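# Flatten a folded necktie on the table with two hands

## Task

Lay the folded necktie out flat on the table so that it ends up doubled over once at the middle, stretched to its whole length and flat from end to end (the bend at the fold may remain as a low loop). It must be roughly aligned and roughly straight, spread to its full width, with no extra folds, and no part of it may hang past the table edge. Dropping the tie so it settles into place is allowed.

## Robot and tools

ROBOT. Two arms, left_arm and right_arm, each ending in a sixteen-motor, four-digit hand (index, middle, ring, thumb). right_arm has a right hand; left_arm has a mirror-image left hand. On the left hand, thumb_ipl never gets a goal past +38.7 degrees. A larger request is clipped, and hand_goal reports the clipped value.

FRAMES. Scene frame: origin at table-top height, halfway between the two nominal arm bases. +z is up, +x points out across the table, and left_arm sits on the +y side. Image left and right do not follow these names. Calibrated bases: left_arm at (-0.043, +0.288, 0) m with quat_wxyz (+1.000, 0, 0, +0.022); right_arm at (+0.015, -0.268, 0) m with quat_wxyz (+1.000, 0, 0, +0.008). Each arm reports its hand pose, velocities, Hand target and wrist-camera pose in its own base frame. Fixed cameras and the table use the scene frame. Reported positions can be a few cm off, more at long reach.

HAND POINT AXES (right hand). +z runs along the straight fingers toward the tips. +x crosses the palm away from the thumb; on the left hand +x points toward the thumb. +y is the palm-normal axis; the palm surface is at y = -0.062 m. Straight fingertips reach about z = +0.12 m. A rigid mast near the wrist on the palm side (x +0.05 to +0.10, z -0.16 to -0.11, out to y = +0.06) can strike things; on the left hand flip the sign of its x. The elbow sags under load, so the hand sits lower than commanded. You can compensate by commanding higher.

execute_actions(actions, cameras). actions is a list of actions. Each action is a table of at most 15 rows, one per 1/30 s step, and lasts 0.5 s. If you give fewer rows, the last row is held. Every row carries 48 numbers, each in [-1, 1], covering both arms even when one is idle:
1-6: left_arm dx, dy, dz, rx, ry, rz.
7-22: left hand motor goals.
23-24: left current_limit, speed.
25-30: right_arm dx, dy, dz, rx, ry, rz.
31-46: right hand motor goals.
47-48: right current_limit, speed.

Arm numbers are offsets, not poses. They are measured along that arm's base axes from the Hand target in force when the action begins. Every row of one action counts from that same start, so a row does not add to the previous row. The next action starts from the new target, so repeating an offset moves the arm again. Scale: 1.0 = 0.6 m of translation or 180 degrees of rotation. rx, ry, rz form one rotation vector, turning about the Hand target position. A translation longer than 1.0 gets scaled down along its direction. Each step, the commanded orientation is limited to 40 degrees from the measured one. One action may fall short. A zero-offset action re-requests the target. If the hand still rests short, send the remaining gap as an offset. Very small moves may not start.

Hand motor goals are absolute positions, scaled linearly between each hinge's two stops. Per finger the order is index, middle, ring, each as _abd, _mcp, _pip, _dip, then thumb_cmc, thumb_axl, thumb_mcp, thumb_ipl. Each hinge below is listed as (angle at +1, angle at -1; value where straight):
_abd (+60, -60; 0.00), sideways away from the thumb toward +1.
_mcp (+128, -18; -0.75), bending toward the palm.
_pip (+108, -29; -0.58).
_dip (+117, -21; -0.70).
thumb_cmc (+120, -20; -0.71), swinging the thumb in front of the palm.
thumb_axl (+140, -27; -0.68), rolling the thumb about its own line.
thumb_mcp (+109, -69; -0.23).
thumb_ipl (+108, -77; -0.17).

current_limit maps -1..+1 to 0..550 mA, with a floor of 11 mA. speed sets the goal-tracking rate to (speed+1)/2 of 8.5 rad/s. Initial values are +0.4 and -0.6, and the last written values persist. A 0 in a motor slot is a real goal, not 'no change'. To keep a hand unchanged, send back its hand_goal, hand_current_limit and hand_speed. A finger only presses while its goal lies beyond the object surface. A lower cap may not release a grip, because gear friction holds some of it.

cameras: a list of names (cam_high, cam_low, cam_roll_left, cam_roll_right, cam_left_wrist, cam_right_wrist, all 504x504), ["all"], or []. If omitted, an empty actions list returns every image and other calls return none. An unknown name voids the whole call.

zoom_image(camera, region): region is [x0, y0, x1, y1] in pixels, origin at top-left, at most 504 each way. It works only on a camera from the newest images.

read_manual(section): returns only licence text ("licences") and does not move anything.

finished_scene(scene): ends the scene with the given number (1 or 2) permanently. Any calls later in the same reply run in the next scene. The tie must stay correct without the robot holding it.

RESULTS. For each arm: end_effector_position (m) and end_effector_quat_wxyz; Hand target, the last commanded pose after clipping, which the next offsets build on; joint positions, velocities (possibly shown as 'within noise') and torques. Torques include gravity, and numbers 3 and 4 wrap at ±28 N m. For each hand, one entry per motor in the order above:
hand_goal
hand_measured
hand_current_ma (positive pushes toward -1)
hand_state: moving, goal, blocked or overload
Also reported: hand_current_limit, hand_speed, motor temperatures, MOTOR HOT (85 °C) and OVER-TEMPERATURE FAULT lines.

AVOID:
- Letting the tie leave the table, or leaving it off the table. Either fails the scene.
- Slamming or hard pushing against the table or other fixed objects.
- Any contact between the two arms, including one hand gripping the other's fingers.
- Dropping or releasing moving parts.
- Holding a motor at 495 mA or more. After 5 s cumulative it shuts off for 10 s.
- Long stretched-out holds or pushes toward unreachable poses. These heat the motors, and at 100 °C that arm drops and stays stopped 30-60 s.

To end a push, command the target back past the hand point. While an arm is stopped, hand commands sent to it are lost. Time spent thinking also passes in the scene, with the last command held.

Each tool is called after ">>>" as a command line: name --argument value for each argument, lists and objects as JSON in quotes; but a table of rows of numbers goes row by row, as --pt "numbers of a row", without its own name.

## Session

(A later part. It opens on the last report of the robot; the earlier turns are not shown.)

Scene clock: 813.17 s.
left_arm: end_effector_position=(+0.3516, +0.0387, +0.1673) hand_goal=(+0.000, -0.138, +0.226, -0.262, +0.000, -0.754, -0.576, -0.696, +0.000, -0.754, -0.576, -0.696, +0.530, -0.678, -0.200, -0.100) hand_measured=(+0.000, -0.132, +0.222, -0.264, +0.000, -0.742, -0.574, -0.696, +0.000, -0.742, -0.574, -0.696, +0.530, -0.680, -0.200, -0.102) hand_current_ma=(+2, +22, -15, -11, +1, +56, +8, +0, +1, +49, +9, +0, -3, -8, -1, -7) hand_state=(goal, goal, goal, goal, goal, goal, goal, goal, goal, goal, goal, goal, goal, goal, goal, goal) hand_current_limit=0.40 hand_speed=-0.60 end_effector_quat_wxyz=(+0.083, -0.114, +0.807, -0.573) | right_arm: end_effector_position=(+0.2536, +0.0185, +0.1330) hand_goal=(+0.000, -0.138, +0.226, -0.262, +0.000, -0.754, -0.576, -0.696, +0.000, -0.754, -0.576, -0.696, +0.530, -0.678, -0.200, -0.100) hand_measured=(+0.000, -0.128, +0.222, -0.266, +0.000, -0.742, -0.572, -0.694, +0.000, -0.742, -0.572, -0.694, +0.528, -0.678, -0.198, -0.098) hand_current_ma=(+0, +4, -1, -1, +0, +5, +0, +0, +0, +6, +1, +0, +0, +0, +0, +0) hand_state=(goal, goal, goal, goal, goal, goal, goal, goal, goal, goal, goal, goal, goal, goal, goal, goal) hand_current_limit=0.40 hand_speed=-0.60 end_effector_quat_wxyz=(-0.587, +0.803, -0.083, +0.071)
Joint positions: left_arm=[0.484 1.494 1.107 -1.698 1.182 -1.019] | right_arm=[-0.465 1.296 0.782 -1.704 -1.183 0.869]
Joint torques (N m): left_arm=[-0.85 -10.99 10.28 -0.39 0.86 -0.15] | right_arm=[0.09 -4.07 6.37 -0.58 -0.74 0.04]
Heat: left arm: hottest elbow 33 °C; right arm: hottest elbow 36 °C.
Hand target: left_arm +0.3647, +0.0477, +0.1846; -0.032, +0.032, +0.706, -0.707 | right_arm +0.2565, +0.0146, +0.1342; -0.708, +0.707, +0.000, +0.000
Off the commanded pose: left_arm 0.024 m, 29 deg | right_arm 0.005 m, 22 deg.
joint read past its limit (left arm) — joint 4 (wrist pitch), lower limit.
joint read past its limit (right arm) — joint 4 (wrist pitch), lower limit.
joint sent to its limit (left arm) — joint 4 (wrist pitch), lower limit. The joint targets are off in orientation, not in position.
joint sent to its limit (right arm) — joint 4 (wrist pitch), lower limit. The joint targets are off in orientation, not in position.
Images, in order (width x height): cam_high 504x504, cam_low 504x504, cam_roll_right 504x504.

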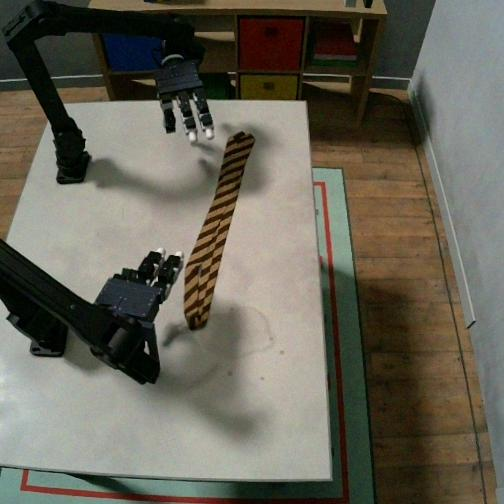

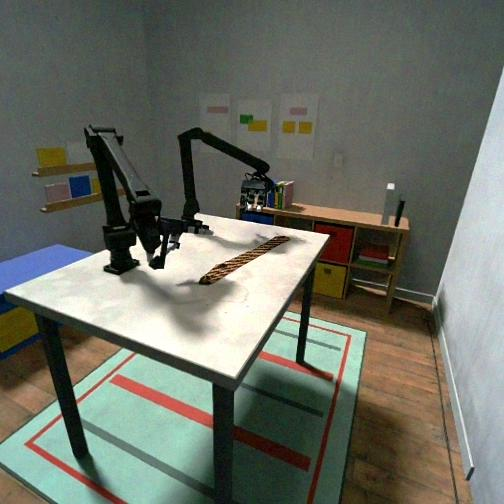

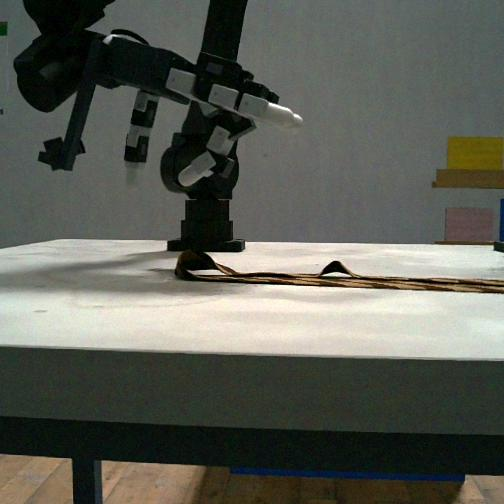

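>>> execute_actions --actions '[[[0,0,0,0,0,0,0,-0.137,0.226,-0.261,0,-0.754,-0.576,-0.696,0,-0.754,-0.576,-0.696,0.53,-0.678,-0.2,-0.1,0.4,-0.6,0.1,0.2,0,0,0,0,0,0.45,-0.05,-0.35,0,-0.754,-0.576,-0.696,0,-0.754,-0.576,-0.696,0.53,-0.678,0.1,0.1,0.3,-0.6]],[[0,0,0,0,0,0,0,-0.137,0.226,-0.261,0,-0.754,-0.576,-0.696,0,-0.754,-0.576,-0.696,0.53,-0.678,-0.2,-0.1,0.4,-0.6,0.104,0,-0.073,0,0,0,0,0.45,-0.05,-0.35,0,-0.754,-0.576,-0.696,0,-0.754,-0.576,-0.696,0.53,-0.678,0.1,0.1,0.3,-0.6]]]' --cameras '["cam_high","cam_roll_right","cam_low","cam_right_wrist"]'

>>> zoom_image --camera "cam_roll_right" --region '[140, 180, 390, 310]'

>>> zoom_image --camera "cam_right_wrist" --region '[304, 0, 504, 200]'

Scene clock: 815.27 s.
left_arm: end_effector_position=(+0.3516, +0.0387, +0.1673) hand_goal=(+0.000, -0.138, +0.226, -0.262, +0.000, -0.754, -0.576, -0.696, +0.000, -0.754, -0.576, -0.696, +0.530, -0.678, -0.200, -0.100) hand_measured=(+0.000, -0.132, +0.222, -0.264, +0.000, -0.742, -0.574, -0.696, +0.000, -0.742, -0.574, -0.696, +0.530, -0.680, -0.200, -0.102) hand_current_ma=(+2, +22, -15, -11, +1, +56, +8, +0, +1, +49, +9, +0, -3, -8, -1, -7) hand_state=(goal, goal, goal, goal, goal, goal, goal, goal, goal, goal, goal, goal, goal, goal, goal, goal) hand_current_limit=0.40 hand_speed=-0.60 end_effector_quat_wxyz=(+0.083, -0.114, +0.807, -0.573) | right_arm: end_effector_position=(+0.3707, +0.1326, +0.0829) hand_goal=(+0.000, +0.450, -0.050, -0.350, +0.000, -0.754, -0.576, -0.696, +0.000, -0.754, -0.576, -0.696, +0.530, -0.678, +0.100, +0.100) hand_measured=(-0.002, +0.124, -0.078, -0.360, +0.000, -0.742, -0.572, -0.694, +0.000, -0.742, -0.572, -0.694, +0.534, -0.678, +0.016, +0.078) hand_current_ma=(+0, -358, -20, -3, +0, +5, +1, +0, +0, +5, +1, +0, +1, +0, -229, -23) hand_state=(goal, blocked, blocked, goal, goal, goal, goal, goal, goal, goal, goal, goal, goal, goal, blocked, blocked) hand_current_limit=0.30 hand_speed=-0.60 end_effector_quat_wxyz=(+0.691, -0.723, +0.026, -0.003)
Joint positions: left_arm=[0.484 1.494 1.107 -1.698 1.182 -1.019] | right_arm=[-0.096 1.792 1.032 -1.692 -1.499 0.72]
Joint torques (N m): left_arm=[-0.85 -11.11 10.28 -0.35 0.86 -0.16] | right_arm=[1.55 -9.52 5.97 -0.9 -0.64 -0.14]
Heat: left arm: hottest elbow 34 °C; right arm: hottest elbow 36 °C.
Hand target: left_arm +0.3647, +0.0477, +0.1846; -0.032, +0.032, +0.706, -0.707 | right_arm +0.3790, +0.1346, +0.0905; +0.708, -0.707, +0.000, +0.000
Off the commanded pose: left_arm 0.024 m, 29 deg | right_arm 0.011 m, 4 deg.
joint read past its limit (left arm) — joint 4 (wrist pitch), lower limit.
joint sent to its limit (left arm) — joint 4 (wrist pitch), lower limit. The joint targets are off in orientation, not in position.
joint sent to its limit (right arm) — joint 4 (wrist pitch), lower limit. The joint targets are off in orientation, not in position.
Images, in order (width x height): cam_high 504x504, cam_low 504x504, cam_roll_right 504x504, cam_right_wrist 504x504.

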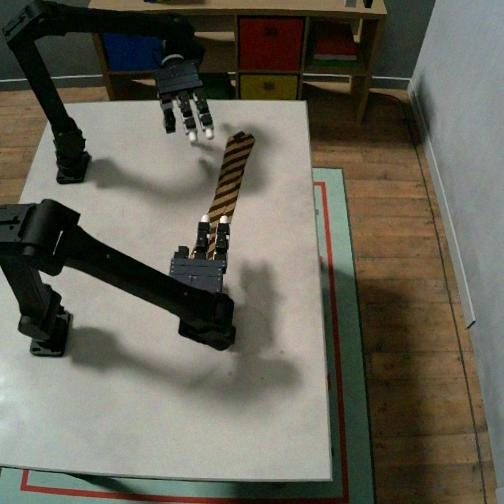

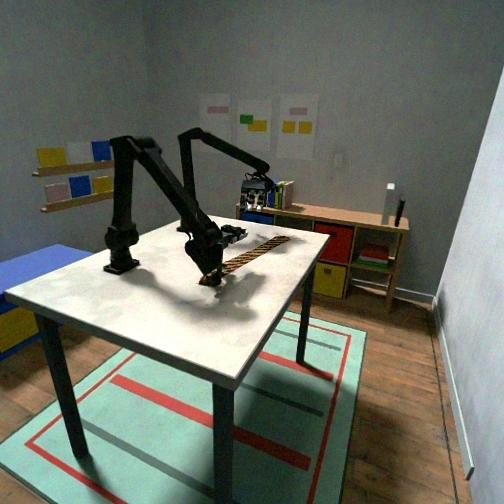

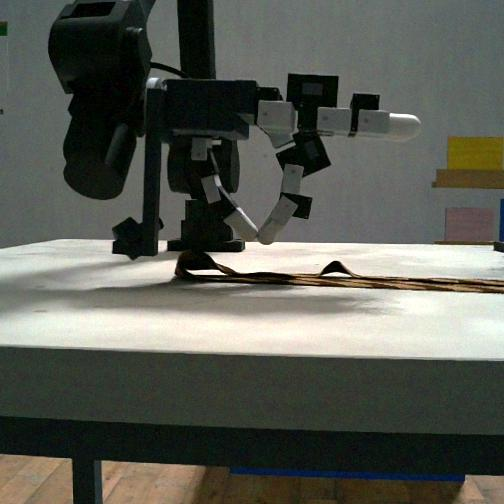

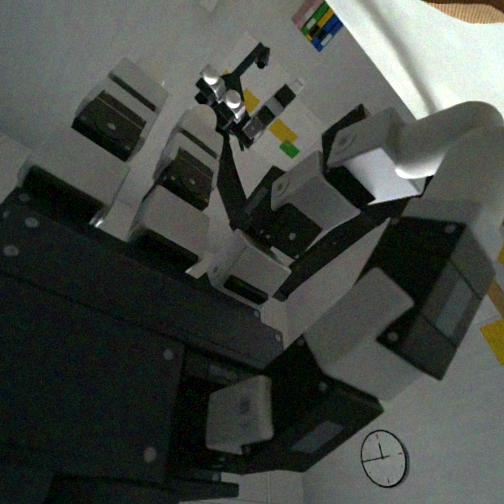

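Scaled by 2.016 from the camera's 504x504 image, which has a finer 720x720 frame.

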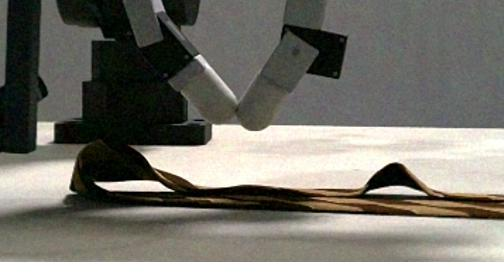

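Scaled by 2.520 from the camera's 504x504 image, which has a finer 720x720 frame.

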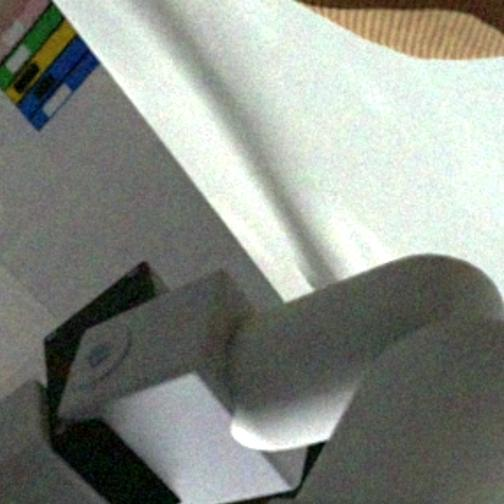

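>>> zoom_image --camera "cam_low" --region '[160, 200, 300, 310]'

>>> zoom_image --camera "cam_high" --region '[150, 200, 270, 320]'

Scaled by 3.600 from the camera's 504x504 image, which has a finer 720x720 frame.

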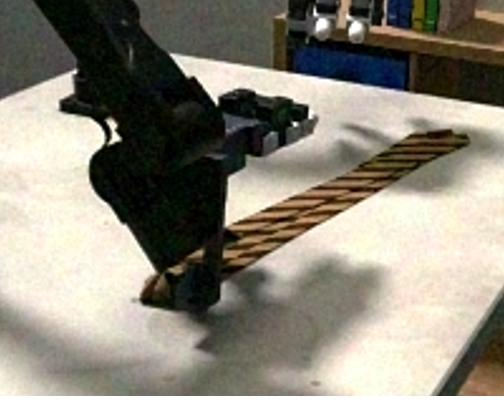

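Scaled by 4.200 from the camera's 504x504 image, which has a finer 720x720 frame.

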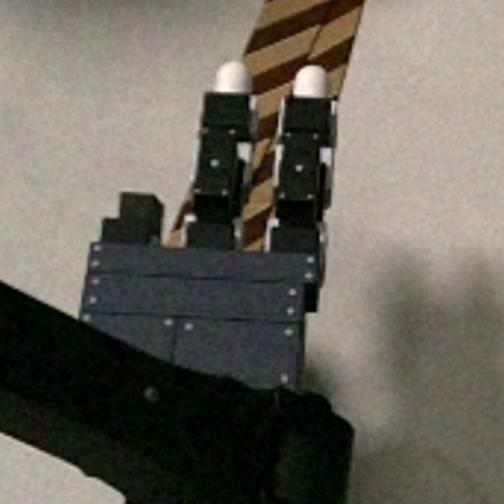

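>>> execute_actions --actions '[[[0,0,0,0,0,0,0,-0.137,0.226,-0.261,0,-0.754,-0.576,-0.696,0,-0.754,-0.576,-0.696,0.53,-0.678,-0.2,-0.1,0.4,-0.6,0.04,0,-0.05,0,0,0,0,0.45,-0.05,-0.35,0,-0.754,-0.576,-0.696,0,-0.754,-0.576,-0.696,0.53,-0.678,0.1,0.1,0.3,-0.6]]]' --cameras '["cam_roll_right","cam_right_wrist"]'

>>> zoom_image --camera "cam_roll_right" --region '[140, 180, 390, 310]'

>>> zoom_image --camera "cam_right_wrist" --region '[304, 0, 504, 200]'

Scene clock: 817.33 s.
left_arm: end_effector_position=(+0.3516, +0.0387, +0.1673) hand_goal=(+0.000, -0.138, +0.226, -0.262, +0.000, -0.754, -0.576, -0.696, +0.000, -0.754, -0.576, -0.696, +0.530, -0.678, -0.200, -0.100) hand_measured=(+0.000, -0.132, +0.222, -0.264, +0.000, -0.742, -0.574, -0.696, +0.000, -0.742, -0.574, -0.696, +0.530, -0.680, -0.200, -0.102) hand_current_ma=(+2, +22, -15, -11, +1, +56, +8, +0, +1, +49, +9, +0, -3, -8, -1, -7) hand_state=(goal, goal, goal, goal, goal, goal, goal, goal, goal, goal, goal, goal, goal, goal, goal, goal) hand_current_limit=0.40 hand_speed=-0.60 end_effector_quat_wxyz=(+0.083, -0.114, +0.807, -0.573) | right_arm: end_effector_position=(+0.3928, +0.1322, +0.0604) hand_goal=(+0.000, +0.450, -0.050, -0.350, +0.000, -0.754, -0.576, -0.696, +0.000, -0.754, -0.576, -0.696, +0.530, -0.678, +0.100, +0.100) hand_measured=(-0.002, +0.124, -0.078, -0.360, +0.000, -0.742, -0.572, -0.694, +0.000, -0.742, -0.572, -0.694, +0.534, -0.678, +0.016, +0.078) hand_current_ma=(+0, -358, -20, -3, +0, +5, +1, +0, +0, +6, +1, +0, +1, +0, -229, -23) hand_state=(goal, blocked, blocked, goal, goal, goal, goal, goal, goal, goal, goal, goal, goal, goal, blocked, blocked) hand_current_limit=0.30 hand_speed=-0.60 end_effector_quat_wxyz=(+0.692, -0.721, +0.022, -0.005)
Joint positions: left_arm=[0.484 1.494 1.107 -1.698 1.182 -1.019] | right_arm=[-0.093 1.888 1.092 -1.7 -1.503 0.667]
Joint torques (N m): left_arm=[-0.85 -10.99 10.32 -0.44 0.87 -0.15] | right_arm=[2.37 -10.11 6.43 -0.58 -0.59 -0.1]
Heat: left arm: hottest elbow 34 °C; right arm: hottest elbow 36 °C.
Hand target: left_arm +0.3647, +0.0477, +0.1846; -0.032, +0.032, +0.706, -0.707 | right_arm +0.4030, +0.1345, +0.0603; +0.708, -0.707, +0.000, +0.000
Off the commanded pose: left_arm 0.024 m, 29 deg | right_arm 0.011 m, 4 deg.
joint read past its limit (left arm) — joint 4 (wrist pitch), lower limit.
joint sent to its limit (left arm) — joint 4 (wrist pitch), lower limit. The joint targets are off in orientation, not in position.
joint sent to its limit (right arm) — joint 4 (wrist pitch), lower limit. The joint targets are off in orientation, not in position.
Images, in order (width x height): cam_roll_right 504x504, cam_right_wrist 504x504.

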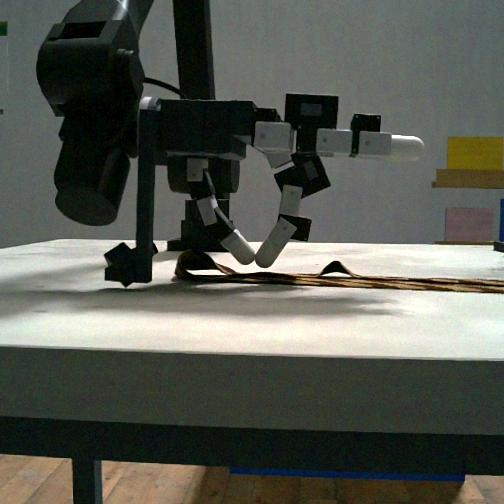

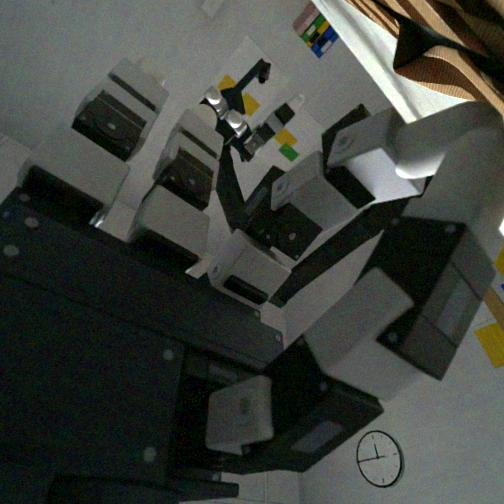

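Scaled by 2.016 from the camera's 504x504 image, which has a finer 720x720 frame.

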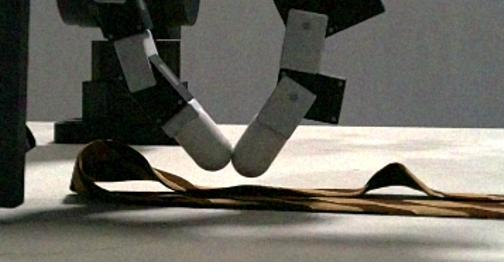

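Scaled by 2.520 from the camera's 504x504 image, which has a finer 720x720 frame.

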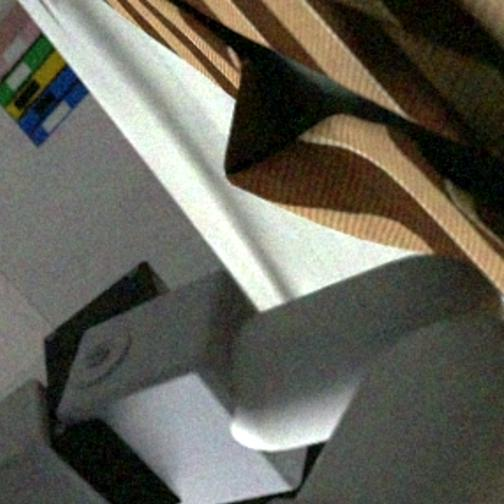

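>>> execute_actions --actions '[[[0,0,0,0,0,0,0,-0.137,0.226,-0.261,0,-0.754,-0.576,-0.696,0,-0.754,-0.576,-0.696,0.53,-0.678,-0.2,-0.1,0.4,-0.6,0.012,0,-0.035,0,0,0,0,0.45,-0.05,-0.35,0,-0.754,-0.576,-0.696,0,-0.754,-0.576,-0.696,0.53,-0.678,0.1,0.1,0.3,-0.6]],[[0,0,0,0,0,0,0,-0.137,0.226,-0.261,0,-0.754,-0.576,-0.696,0,-0.754,-0.576,-0.696,0.53,-0.678,-0.2,-0.1,0.4,-0.6,0.025,0,-0.02,0,0,0,0,0.45,-0.05,-0.35,0,-0.754,-0.576,-0.696,0,-0.754,-0.576,-0.696,0.53,-0.678,0.1,0.1,0.3,-0.6]]]' --cameras '["cam_roll_right","cam_right_wrist","cam_high"]'

>>> zoom_image --camera "cam_roll_right" --region '[140, 180, 390, 310]'

>>> zoom_image --camera "cam_right_wrist" --region '[304, 0, 504, 200]'

Scene clock: 819.07 s.
left_arm: end_effector_position=(+0.3516, +0.0387, +0.1673) hand_goal=(+0.000, -0.138, +0.226, -0.262, +0.000, -0.754, -0.576, -0.696, +0.000, -0.754, -0.576, -0.696, +0.530, -0.678, -0.200, -0.100) hand_measured=(+0.000, -0.132, +0.222, -0.264, +0.000, -0.742, -0.574, -0.696, +0.000, -0.742, -0.574, -0.696, +0.530, -0.680, -0.200, -0.102) hand_current_ma=(+2, +22, -15, -11, +1, +56, +8, +0, +1, +49, +9, +0, -3, -8, -1, -7) hand_state=(goal, goal, goal, goal, goal, goal, goal, goal, goal, goal, goal, goal, goal, goal, goal, goal) hand_current_limit=0.40 hand_speed=-0.60 end_effector_quat_wxyz=(+0.083, -0.114, +0.807, -0.573) | right_arm: end_effector_position=(+0.4273, +0.1308, +0.0522) hand_goal=(+0.000, +0.450, -0.050, -0.350, +0.000, -0.754, -0.576, -0.696, +0.000, -0.754, -0.576, -0.696, +0.530, -0.678, +0.100, +0.100) hand_measured=(-0.004, +0.124, -0.078, -0.360, +0.000, -0.742, -0.572, -0.694, +0.000, -0.742, -0.572, -0.694, +0.534, -0.678, +0.016, +0.078) hand_current_ma=(+0, -358, -20, -3, +0, +5, +1, +0, +0, +6, +1, +0, +1, +0, -229, -23) hand_state=(goal, blocked, blocked, goal, goal, goal, goal, goal, goal, goal, goal, goal, goal, goal, blocked, blocked) hand_current_limit=0.30 hand_speed=-0.60 end_effector_quat_wxyz=(+0.693, -0.720, -0.006, -0.034)
Joint positions: left_arm=[0.484 1.494 1.107 -1.698 1.182 -1.019] | right_arm=[-0.09 1.949 1.176 -1.705 -1.509 0.604]
Joint torques (N m): left_arm=[-0.85 -11.16 10.3 -0.43 0.86 -0.17] | right_arm=[2.26 -6.65 5.24 -0.34 -0.39 -0.02]
Heat: left arm: hottest elbow 34 °C; right arm: hottest elbow 36 °C.
Hand target: left_arm +0.3647, +0.0477, +0.1846; -0.032, +0.032, +0.706, -0.707 | right_arm +0.4253, +0.1345, +0.0274; +0.708, -0.707, +0.000, +0.000
Off the commanded pose: left_arm 0.024 m, 29 deg | right_arm 0.025 m, 5 deg.
joint read past its limit (left arm) — joint 4 (wrist pitch), lower limit.
joint read past its limit (right arm) — joint 4 (wrist pitch), lower limit.
joint sent to its limit (left arm) — joint 4 (wrist pitch), lower limit. The joint targets are off in orientation, not in position.
joint sent to its limit (right arm) — joint 4 (wrist pitch), lower limit. The joint targets are off in orientation, not in position.
Images, in order (width x height): cam_high 504x504, cam_roll_right 504x504, cam_right_wrist 504x504.

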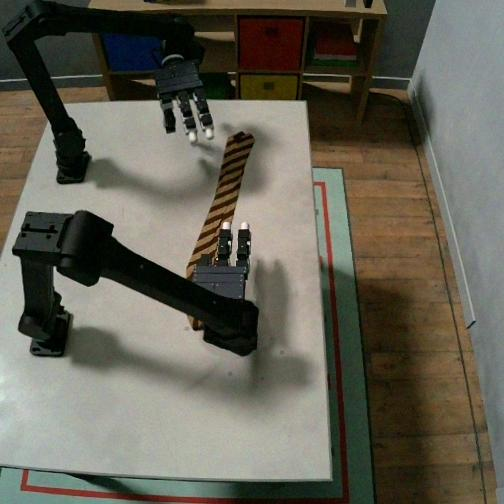

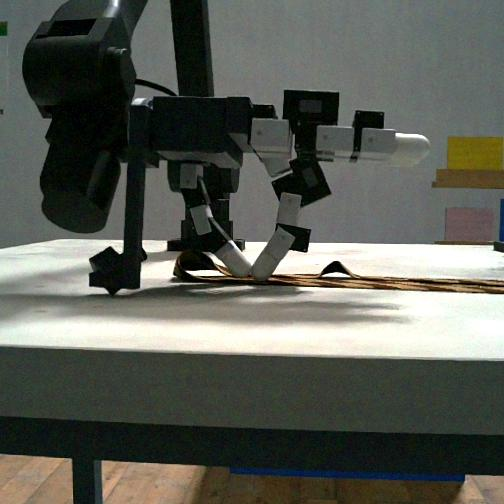

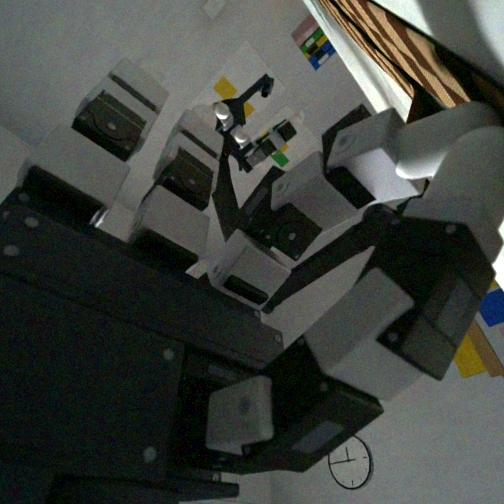

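Scaled by 2.016 from the camera's 504x504 image, which has a finer 720x720 frame.

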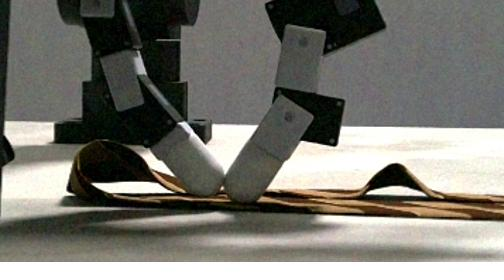

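Scaled by 2.520 from the camera's 504x504 image, which has a finer 720x720 frame.

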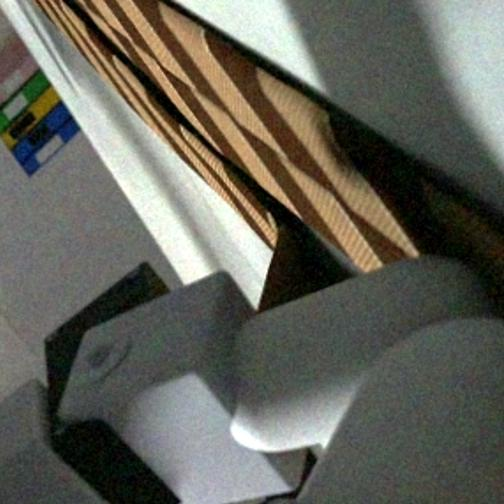

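>>> execute_actions --actions '[[[0,0,0,0,0,0,0,-0.137,0.226,-0.261,0,-0.754,-0.576,-0.696,0,-0.754,-0.576,-0.696,0.53,-0.678,-0.2,-0.1,0.4,-0.6,0,0,0.12,0,0,0,0,0.45,-0.05,-0.35,0,-0.754,-0.576,-0.696,0,-0.754,-0.576,-0.696,0.53,-0.678,0.1,0.1,0.3,-0.6]],[[0,0,0,0,0,0,0,-0.137,0.226,-0.261,0,-0.754,-0.576,-0.696,0,-0.754,-0.576,-0.696,0.53,-0.678,-0.2,-0.1,0.4,-0.6,-0.25,0,0.02,0,0,0,0,0.45,-0.05,-0.35,0,-0.754,-0.576,-0.696,0,-0.754,-0.576,-0.696,0.53,-0.678,0.1,0.1,0.3,-0.6]]]' --cameras '["cam_roll_right","cam_high","cam_low"]'

>>> zoom_image --camera "cam_high" --region '[150, 230, 270, 350]'

>>> zoom_image --camera "cam_roll_right" --region '[140, 200, 390, 310]'

Scene clock: 820.77 s.
left_arm: end_effector_position=(+0.3516, +0.0387, +0.1673) hand_goal=(+0.000, -0.138, +0.226, -0.262, +0.000, -0.754, -0.576, -0.696, +0.000, -0.754, -0.576, -0.696, +0.530, -0.678, -0.200, -0.100) hand_measured=(+0.000, -0.132, +0.222, -0.264, +0.000, -0.742, -0.574, -0.696, +0.000, -0.742, -0.574, -0.696, +0.530, -0.680, -0.200, -0.102) hand_current_ma=(+2, +22, -15, -11, +1, +56, +8, +0, +1, +49, +9, +0, -3, -8, -1, -7) hand_state=(goal, goal, goal, goal, goal, goal, goal, goal, goal, goal, goal, goal, goal, goal, goal, goal) hand_current_limit=0.40 hand_speed=-0.60 end_effector_quat_wxyz=(+0.083, -0.114, +0.807, -0.573) | right_arm: end_effector_position=(+0.2688, +0.1378, +0.1124) hand_goal=(+0.000, +0.450, -0.050, -0.350, +0.000, -0.754, -0.576, -0.696, +0.000, -0.754, -0.576, -0.696, +0.530, -0.678, +0.100, +0.100) hand_measured=(-0.002, +0.124, -0.078, -0.360, +0.000, -0.742, -0.572, -0.694, +0.000, -0.742, -0.572, -0.694, +0.534, -0.678, +0.016, +0.078) hand_current_ma=(+0, -357, -22, -4, +0, +5, +1, +0, +0, +6, +1, +0, +1, +0, -229, -24) hand_state=(goal, blocked, blocked, goal, goal, goal, goal, goal, goal, goal, goal, goal, goal, goal, blocked, blocked) hand_current_limit=0.30 hand_speed=-0.60 end_effector_quat_wxyz=(+0.685, -0.728, +0.015, -0.010)
Joint positions: left_arm=[0.484 1.494 1.107 -1.698 1.182 -1.019] | right_arm=[-0.106 1.5 0.759 -1.699 -1.476 0.705]
Joint torques (N m): left_arm=[-0.85 -10.93 10.26 -0.4 0.87 -0.16] | right_arm=[0.85 -4.72 5.29 -0.66 -0.59 -0.15]
Heat: left arm: hottest elbow 34 °C; right arm: hottest elbow 35 °C.
Hand target: left_arm +0.3647, +0.0477, +0.1846; -0.032, +0.032, +0.706, -0.707 | right_arm +0.2752, +0.1345, +0.1114; +0.708, -0.707, +0.000, +0.000
Off the commanded pose: left_arm 0.024 m, 29 deg | right_arm 0.007 m, 4 deg.
joint read past its limit (left arm) — joint 4 (wrist pitch), lower limit.
joint sent to its limit (left arm) — joint 4 (wrist pitch), lower limit. The joint targets are off in orientation, not in position.
joint sent to its limit (right arm) — joint 4 (wrist pitch), lower limit. The joint targets are off in orientation, not in position.
Images, in order (width x height): cam_high 504x504, cam_low 504x504, cam_roll_right 504x504.

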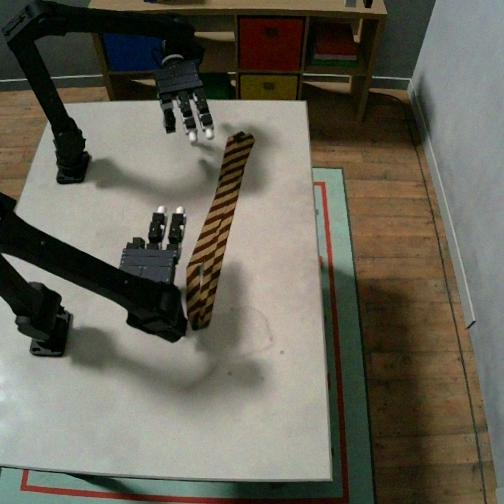

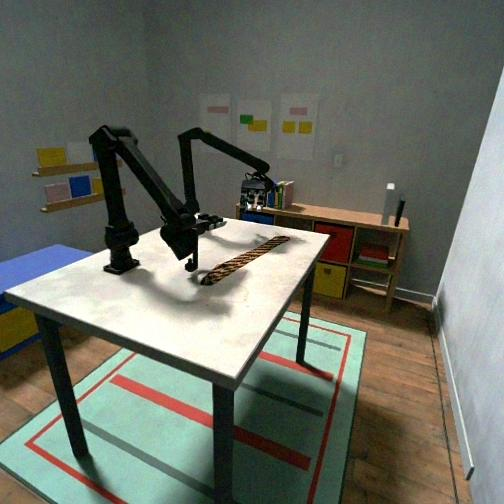

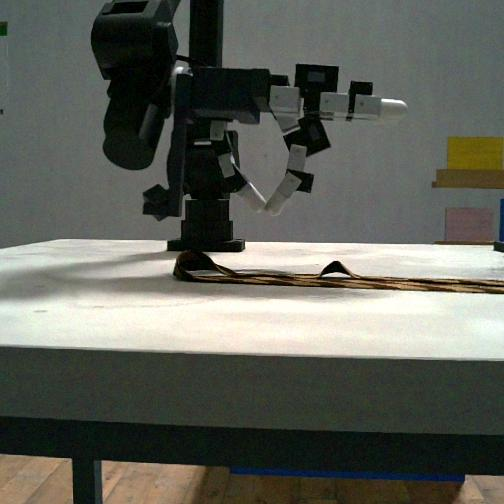

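Scaled by 4.200 from the camera's 504x504 image, which has a finer 720x720 frame.

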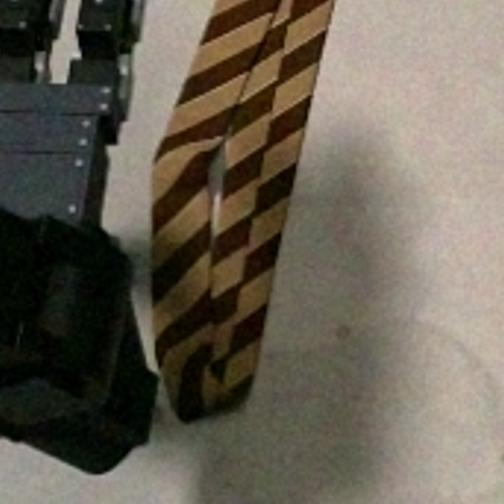

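Scaled by 2.016 from the camera's 504x504 image, which has a finer 720x720 frame.

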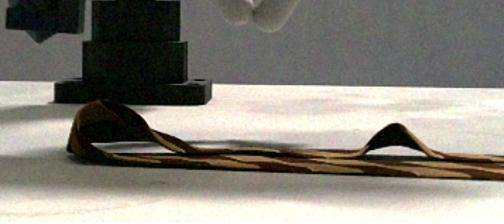

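>>> execute_actions --actions '[[[0,-0.3,0,0,0,-0.04,0,-0.137,0.226,-0.261,0,-0.754,-0.576,-0.696,0,-0.754,-0.576,-0.696,0.53,-0.678,-0.2,-0.1,0.4,-0.6,-0.1,-0.3,0.15,0,0,0,0,-0.137,0.226,-0.261,0,-0.754,-0.576,-0.696,0,-0.754,-0.576,-0.696,0.53,-0.678,-0.2,-0.1,0.4,-0.6]],[[0.037,-0.576,-0.05,0,0,-0.082,0,-0.137,0.226,-0.261,0,-0.754,-0.576,-0.696,0,-0.754,-0.576,-0.696,0.53,-0.678,-0.2,-0.1,0.4,-0.6,-0.05,-0.3,0.05,0,0,0,0,-0.137,0.226,-0.261,0,-0.754,-0.576,-0.696,0,-0.754,-0.576,-0.696,0.53,-0.678,-0.2,-0.1,0.4,-0.6]],[[0,0,-0.06,0,0,0,0,-0.137,0.226,-0.261,0,-0.754,-0.576,-0.696,0,-0.754,-0.576,-0.696,0.53,-0.678,-0.2,-0.1,0.4,-0.6,0,0,0,0,0,0,0,-0.137,0.226,-0.261,0,-0.754,-0.576,-0.696,0,-0.754,-0.576,-0.696,0.53,-0.678,-0.2,-0.1,0.4,-0.6]]]' --cameras '["cam_roll_right","cam_high","cam_left_wrist"]'

>>> zoom_image --camera "cam_left_wrist" --region '[0, 0, 200, 200]'

>>> zoom_image --camera "cam_roll_right" --region '[180, 180, 430, 310]'

>>> zoom_image --camera "cam_high" --region '[130, 210, 270, 350]'

Scene clock: 824.60 s.
left_arm: end_effector_position=(+0.3829, -0.4677, +0.1107) hand_goal=(+0.000, -0.138, +0.226, -0.262, +0.000, -0.754, -0.576, -0.696, +0.000, -0.754, -0.576, -0.696, +0.530, -0.678, -0.200, -0.100) hand_measured=(+0.000, -0.132, +0.226, -0.264, +0.000, -0.742, -0.574, -0.696, +0.000, -0.744, -0.572, -0.696, +0.532, -0.680, -0.200, -0.102) hand_current_ma=(+1, +22, +3, -9, +2, +50, +11, +0, +2, +45, +13, +0, +11, -8, +1, -7) hand_state=(goal, goal, goal, goal, goal, goal, goal, goal, goal, goal, goal, goal, goal, goal, goal, goal) hand_current_limit=0.40 hand_speed=-0.60 end_effector_quat_wxyz=(-0.220, +0.191, +0.679, -0.674) | right_arm: end_effector_position=(+0.1827, -0.2210, +0.2216) hand_goal=(+0.000, -0.138, +0.226, -0.262, +0.000, -0.754, -0.576, -0.696, +0.000, -0.754, -0.576, -0.696, +0.530, -0.678, -0.200, -0.100) hand_measured=(-0.002, -0.138, +0.222, -0.266, -0.002, -0.744, -0.574, -0.694, -0.002, -0.742, -0.574, -0.694, +0.530, -0.678, -0.196, -0.098) hand_current_ma=(+0, +0, -1, -1, +0, +4, +0, +0, +0, +5, +0, +0, +0, +0, +1, +0) hand_state=(goal, goal, goal, goal, goal, goal, goal, goal, goal, goal, goal, goal, goal, goal, goal, goal) hand_current_limit=0.40 hand_speed=-0.60 end_effector_quat_wxyz=(-0.321, +0.877, -0.296, +0.201)
Joint positions: left_arm=[-0.592 2.152 1.749 -1.636 1.576 -1.143] | right_arm=[-1.08 1.146 1.083 -1.697 -0.759 1.066]
Joint torques (N m): left_arm=[-1.32 -19.19 9.13 -0.17 0.99 0.02] | right_arm=[1.14 -4.07 8.43 -0.05 -0.61 -0.23]
Heat: left arm: hottest elbow 34 °C; right arm: hottest elbow 35 °C.
Hand target: left_arm +0.3869, -0.4779, +0.1185; -0.166, +0.166, +0.687, -0.688 | right_arm +0.1852, -0.2254, +0.2314; -0.581, +0.802, -0.116, +0.080
Off the commanded pose: left_arm 0.013 m, 7 deg | right_arm 0.011 m, 40 deg; orientation clipped at the end of an earlier action of this call.
joint sent to its limit (left arm) — joint 5 (wrist yaw), upper limit. The joint targets are off in orientation, not in position.
joint sent to its limit (right arm) — joint 4 (wrist pitch), lower limit. The joint targets are off in orientation, not in position.
Images, in order (width x height): cam_high 504x504, cam_roll_right 504x504, cam_left_wrist 504x504.

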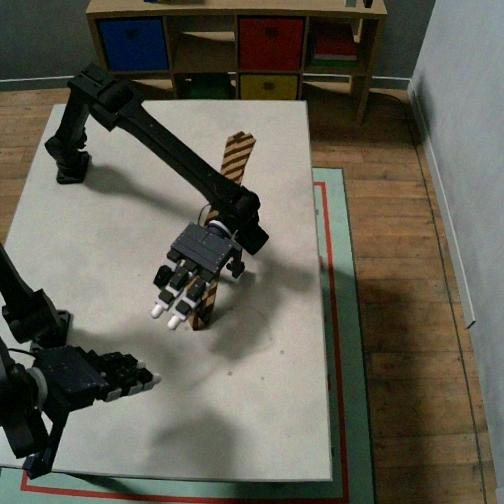

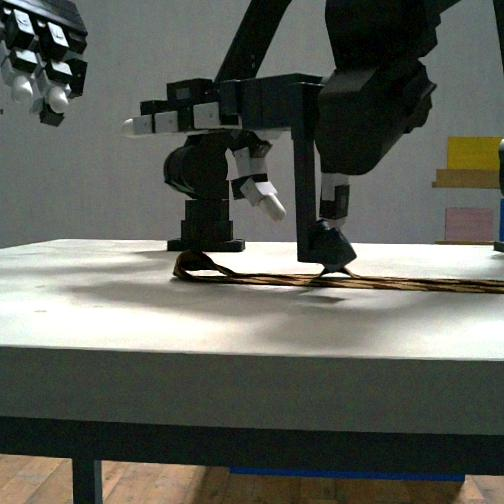

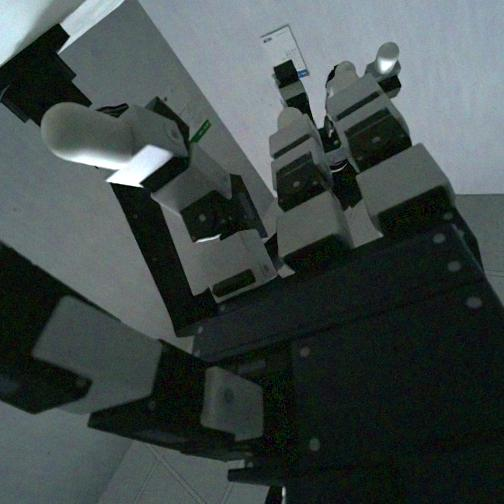

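Scaled by 2.520 from the camera's 504x504 image, which has a finer 720x720 frame.

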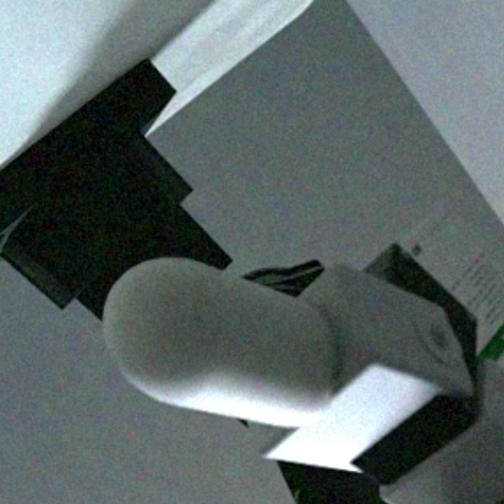

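Scaled by 2.016 from the camera's 504x504 image, which has a finer 720x720 frame.

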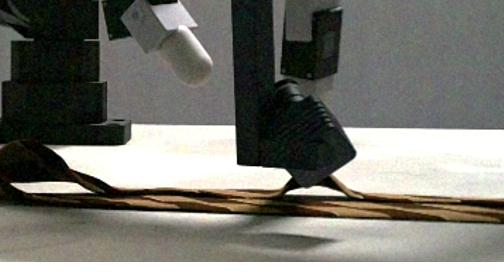

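Scaled by 3.600 from the camera's 504x504 image, which has a finer 720x720 frame.

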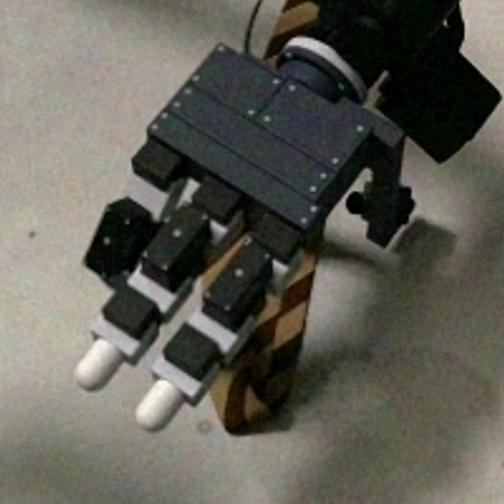

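>>> execute_actions --actions '[[[0,0,0.15,0,0,0,0,-0.137,0.226,-0.261,0,-0.754,-0.576,-0.696,0,-0.754,-0.576,-0.696,0.53,-0.678,-0.2,-0.1,0.4,-0.6,0,0,0,0,0,0,0,-0.137,0.226,-0.261,0,-0.754,-0.576,-0.696,0,-0.754,-0.576,-0.696,0.53,-0.678,-0.2,-0.1,0.4,-0.6]],[[-0.1,0.45,0,0,0,0.05,0,-0.137,0.226,-0.261,0,-0.754,-0.576,-0.696,0,-0.754,-0.576,-0.696,0.53,-0.678,-0.2,-0.1,0.4,-0.6,0.05,0.2,0,0.03,0,0.03,0,-0.137,0.226,-0.261,0,-0.754,-0.576,-0.696,0,-0.754,-0.576,-0.696,0.53,-0.678,-0.2,-0.1,0.4,-0.6]],[[-0.05,0.4,0,0,0,0.05,0,-0.137,0.226,-0.261,0,-0.754,-0.576,-0.696,0,-0.754,-0.576,-0.696,0.53,-0.678,-0.2,-0.1,0.4,-0.6,0.1,0.4,-0.08,0.07,-0.01,0.06,0,-0.137,0.226,-0.261,0,-0.754,-0.576,-0.696,0,-0.754,-0.576,-0.696,0.53,-0.678,-0.2,-0.1,0.4,-0.6]],[[0,0,0,0,0,0,0,-0.137,0.226,-0.261,0,-0.754,-0.576,-0.696,0,-0.754,-0.576,-0.696,0.53,-0.678,-0.2,-0.1,0.4,-0.6,0.194,0.099,-0.106,0,0,0,0,-0.137,0.226,-0.261,0,-0.754,-0.576,-0.696,0,-0.754,-0.576,-0.696,0.53,-0.678,-0.2,-0.1,0.4,-0.6]]]' --cameras '["cam_roll_right","cam_high","cam_right_wrist"]'

>>> zoom_image --camera "cam_right_wrist" --region '[304, 0, 504, 200]'

>>> zoom_image --camera "cam_roll_right" --region '[180, 180, 430, 310]'

>>> zoom_image --camera "cam_high" --region '[130, 210, 270, 350]'

Scene clock: 828.33 s.
left_arm: end_effector_position=(+0.2918, +0.0305, +0.1996) hand_goal=(+0.000, -0.138, +0.226, -0.262, +0.000, -0.754, -0.576, -0.696, +0.000, -0.754, -0.576, -0.696, +0.530, -0.678, -0.200, -0.100) hand_measured=(+0.002, -0.132, +0.224, -0.264, +0.002, -0.740, -0.574, -0.696, +0.002, -0.742, -0.574, -0.696, +0.532, -0.680, -0.200, -0.100) hand_current_ma=(+5, +21, -6, -9, +4, +62, +6, +0, +4, +56, +7, +0, +10, -6, +4, -1) hand_state=(goal, goal, goal, goal, goal, goal, goal, goal, goal, goal, goal, goal, goal, goal, goal, goal) hand_current_limit=0.40 hand_speed=-0.60 end_effector_quat_wxyz=(+0.111, -0.115, +0.835, -0.527) | right_arm: end_effector_position=(+0.3803, +0.1946, +0.1126) hand_goal=(+0.000, -0.138, +0.226, -0.262, +0.000, -0.754, -0.576, -0.696, +0.000, -0.754, -0.576, -0.696, +0.530, -0.678, -0.200, -0.100) hand_measured=(+0.000, -0.132, +0.226, -0.266, +0.000, -0.740, -0.572, -0.694, +0.000, -0.740, -0.572, -0.694, +0.532, -0.678, -0.200, -0.100) hand_current_ma=(+0, +2, +0, +0, +0, +6, +0, +0, +0, +6, +1, +0, +0, +0, +0, +0) hand_state=(goal, goal, goal, goal, goal, goal, goal, goal, goal, goal, goal, goal, goal, goal, goal, goal) hand_current_limit=0.40 hand_speed=-0.60 end_effector_quat_wxyz=(+0.704, -0.709, -0.008, +0.035)
Joint positions: left_arm=[0.515 1.233 0.995 -1.685 1.106 -1.11] | right_arm=[0.057 1.746 1.093 -1.499 -1.564 1.027]
Joint torques (N m): left_arm=[-1.55 -6.24 9.55 -0.62 0.92 -0.14] | right_arm=[1.32 -10.11 7.24 -0.12 -0.87 0]
Heat: left arm: hottest elbow 34 °C; right arm: hottest elbow 35 °C.
Hand target: left_arm +0.2968, +0.0320, +0.2086; -0.056, +0.056, +0.705, -0.705 | right_arm +0.3915, +0.1940, +0.1196; +0.706, -0.708, +0.004, +0.009
Off the commanded pose: left_arm 0.010 m, 37 deg | right_arm 0.013 m, 3 deg.
joint sent to its limit (left arm) — joint 4 (wrist pitch), lower limit. The joint targets are off in orientation, not in position.
joint sent to its limit (right arm) — joint 5 (wrist yaw), lower limit. The joint targets are off in orientation, not in position.
Images, in order (width x height): cam_high 504x504, cam_roll_right 504x504, cam_right_wrist 504x504.

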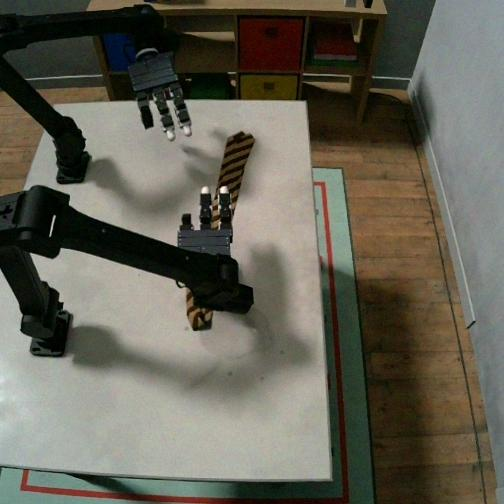

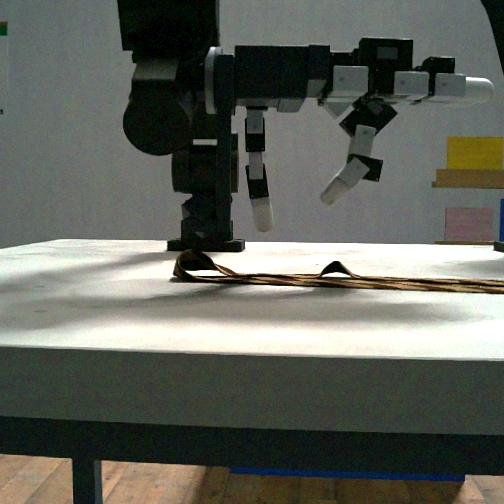

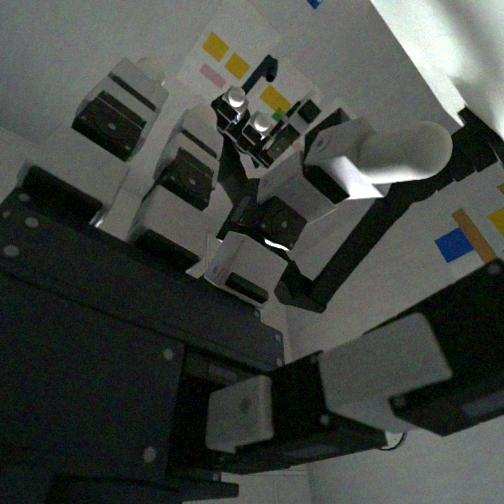

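Scaled by 2.520 from the camera's 504x504 image, which has a finer 720x720 frame.

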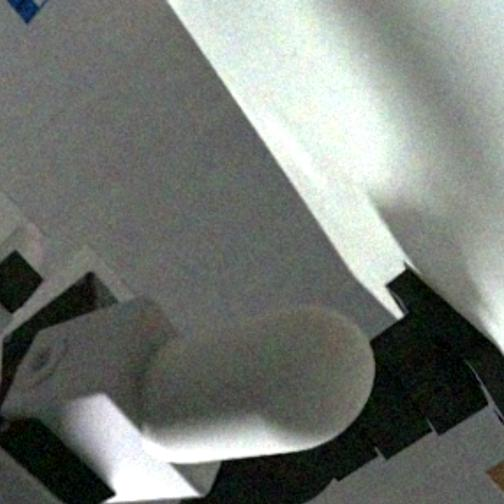

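Scaled by 2.016 from the camera's 504x504 image, which has a finer 720x720 frame.

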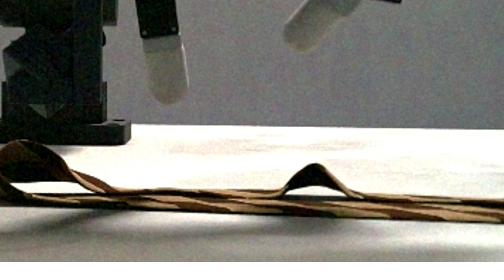

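Scaled by 3.600 from the camera's 504x504 image, which has a finer 720x720 frame.

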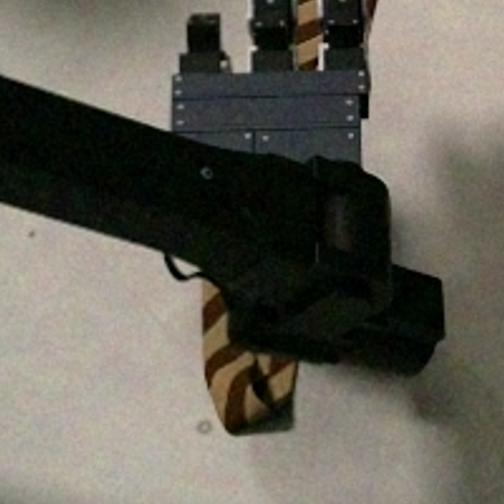

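>>> execute_actions --actions '[[[0,0,0,0,0,0,0,-0.137,0.226,-0.261,0,-0.754,-0.576,-0.696,0,-0.754,-0.576,-0.696,0.53,-0.678,-0.2,-0.1,0.4,-0.6,0.018,0,-0.07,0,0,0,0,-0.137,0.226,-0.261,0,-0.754,-0.576,-0.696,0,-0.754,-0.576,-0.696,0.53,-0.678,-0.2,-0.1,0.4,-0.6]]]' --cameras '["cam_roll_right","cam_right_wrist"]'

>>> zoom_image --camera "cam_right_wrist" --region '[304, 0, 504, 200]'

>>> zoom_image --camera "cam_roll_right" --region '[180, 180, 430, 310]'

Scene clock: 829.43 s.
left_arm: end_effector_position=(+0.2918, +0.0305, +0.1996) hand_goal=(+0.000, -0.138, +0.226, -0.262, +0.000, -0.754, -0.576, -0.696, +0.000, -0.754, -0.576, -0.696, +0.530, -0.678, -0.200, -0.100) hand_measured=(+0.002, -0.132, +0.224, -0.264, +0.002, -0.740, -0.574, -0.696, +0.002, -0.742, -0.574, -0.696, +0.532, -0.680, -0.200, -0.100) hand_current_ma=(+5, +21, -6, -9, +4, +62, +6, +0, +4, +56, +7, +0, +10, -6, +4, -1) hand_state=(goal, goal, goal, goal, goal, goal, goal, goal, goal, goal, goal, goal, goal, goal, goal, goal) hand_current_limit=0.40 hand_speed=-0.60 end_effector_quat_wxyz=(+0.111, -0.115, +0.835, -0.527) | right_arm: end_effector_position=(+0.3889, +0.1952, +0.0726) hand_goal=(+0.000, -0.138, +0.226, -0.262, +0.000, -0.754, -0.576, -0.696, +0.000, -0.754, -0.576, -0.696, +0.530, -0.678, -0.200, -0.100) hand_measured=(+0.000, -0.132, +0.226, -0.266, +0.000, -0.742, -0.572, -0.694, +0.000, -0.740, -0.572, -0.694, +0.532, -0.678, -0.200, -0.100) hand_current_ma=(+0, +2, +0, +0, +0, +6, +0, +0, +0, +6, +1, +0, +0, +0, +0, +0) hand_state=(goal, goal, goal, goal, goal, goal, goal, goal, goal, goal, goal, goal, goal, goal, goal, goal) hand_current_limit=0.40 hand_speed=-0.60 end_effector_quat_wxyz=(+0.704, -0.709, -0.005, +0.038)
Joint positions: left_arm=[0.515 1.233 0.995 -1.685 1.106 -1.11] | right_arm=[0.057 1.839 1.094 -1.422 -1.565 1.022]
Joint torques (N m): left_arm=[-1.55 -6.24 9.57 -0.65 0.92 -0.14] | right_arm=[0.5 -10.64 6.71 0.1 -0.79 0.08]
Heat: left arm: hottest elbow 34 °C; right arm: hottest elbow 35 °C.
Hand target: left_arm +0.2968, +0.0320, +0.2086; -0.056, +0.056, +0.705, -0.705 | right_arm +0.4024, +0.1940, +0.0777; +0.706, -0.708, +0.003, +0.009
Off the commanded pose: left_arm 0.010 m, 37 deg | right_arm 0.014 m, 3 deg.
joint read past its limit (right arm) — joint 5 (wrist yaw), lower limit.
joint sent to its limit (left arm) — joint 4 (wrist pitch), lower limit. The joint targets are off in orientation, not in position.
joint sent to its limit (right arm) — joint 5 (wrist yaw), lower limit. The joint targets are off in orientation, not in position.
Images, in order (width x height): cam_roll_right 504x504, cam_right_wrist 504x504.

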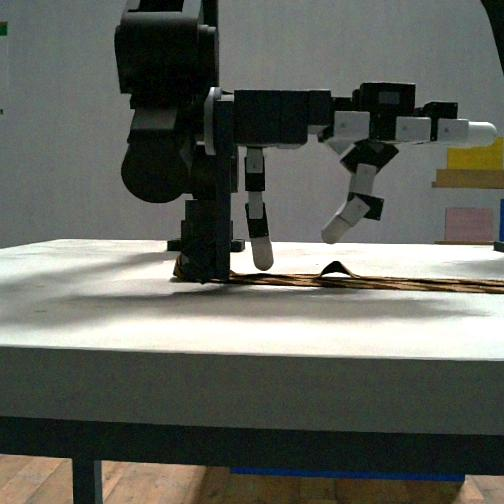

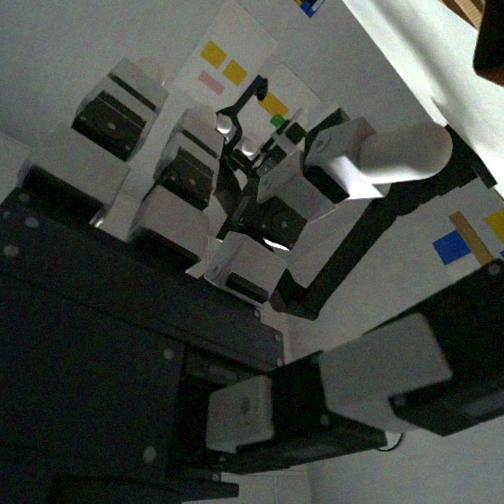

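Scaled by 2.520 from the camera's 504x504 image, which has a finer 720x720 frame.

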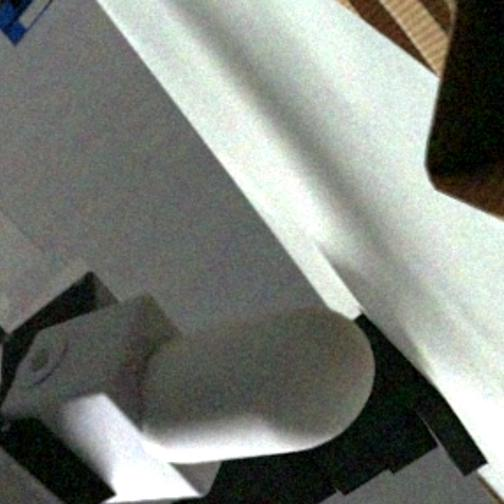

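Scaled by 2.016 from the camera's 504x504 image, which has a finer 720x720 frame.

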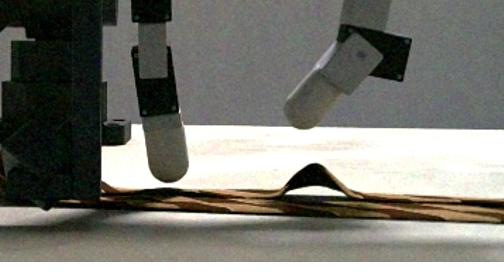

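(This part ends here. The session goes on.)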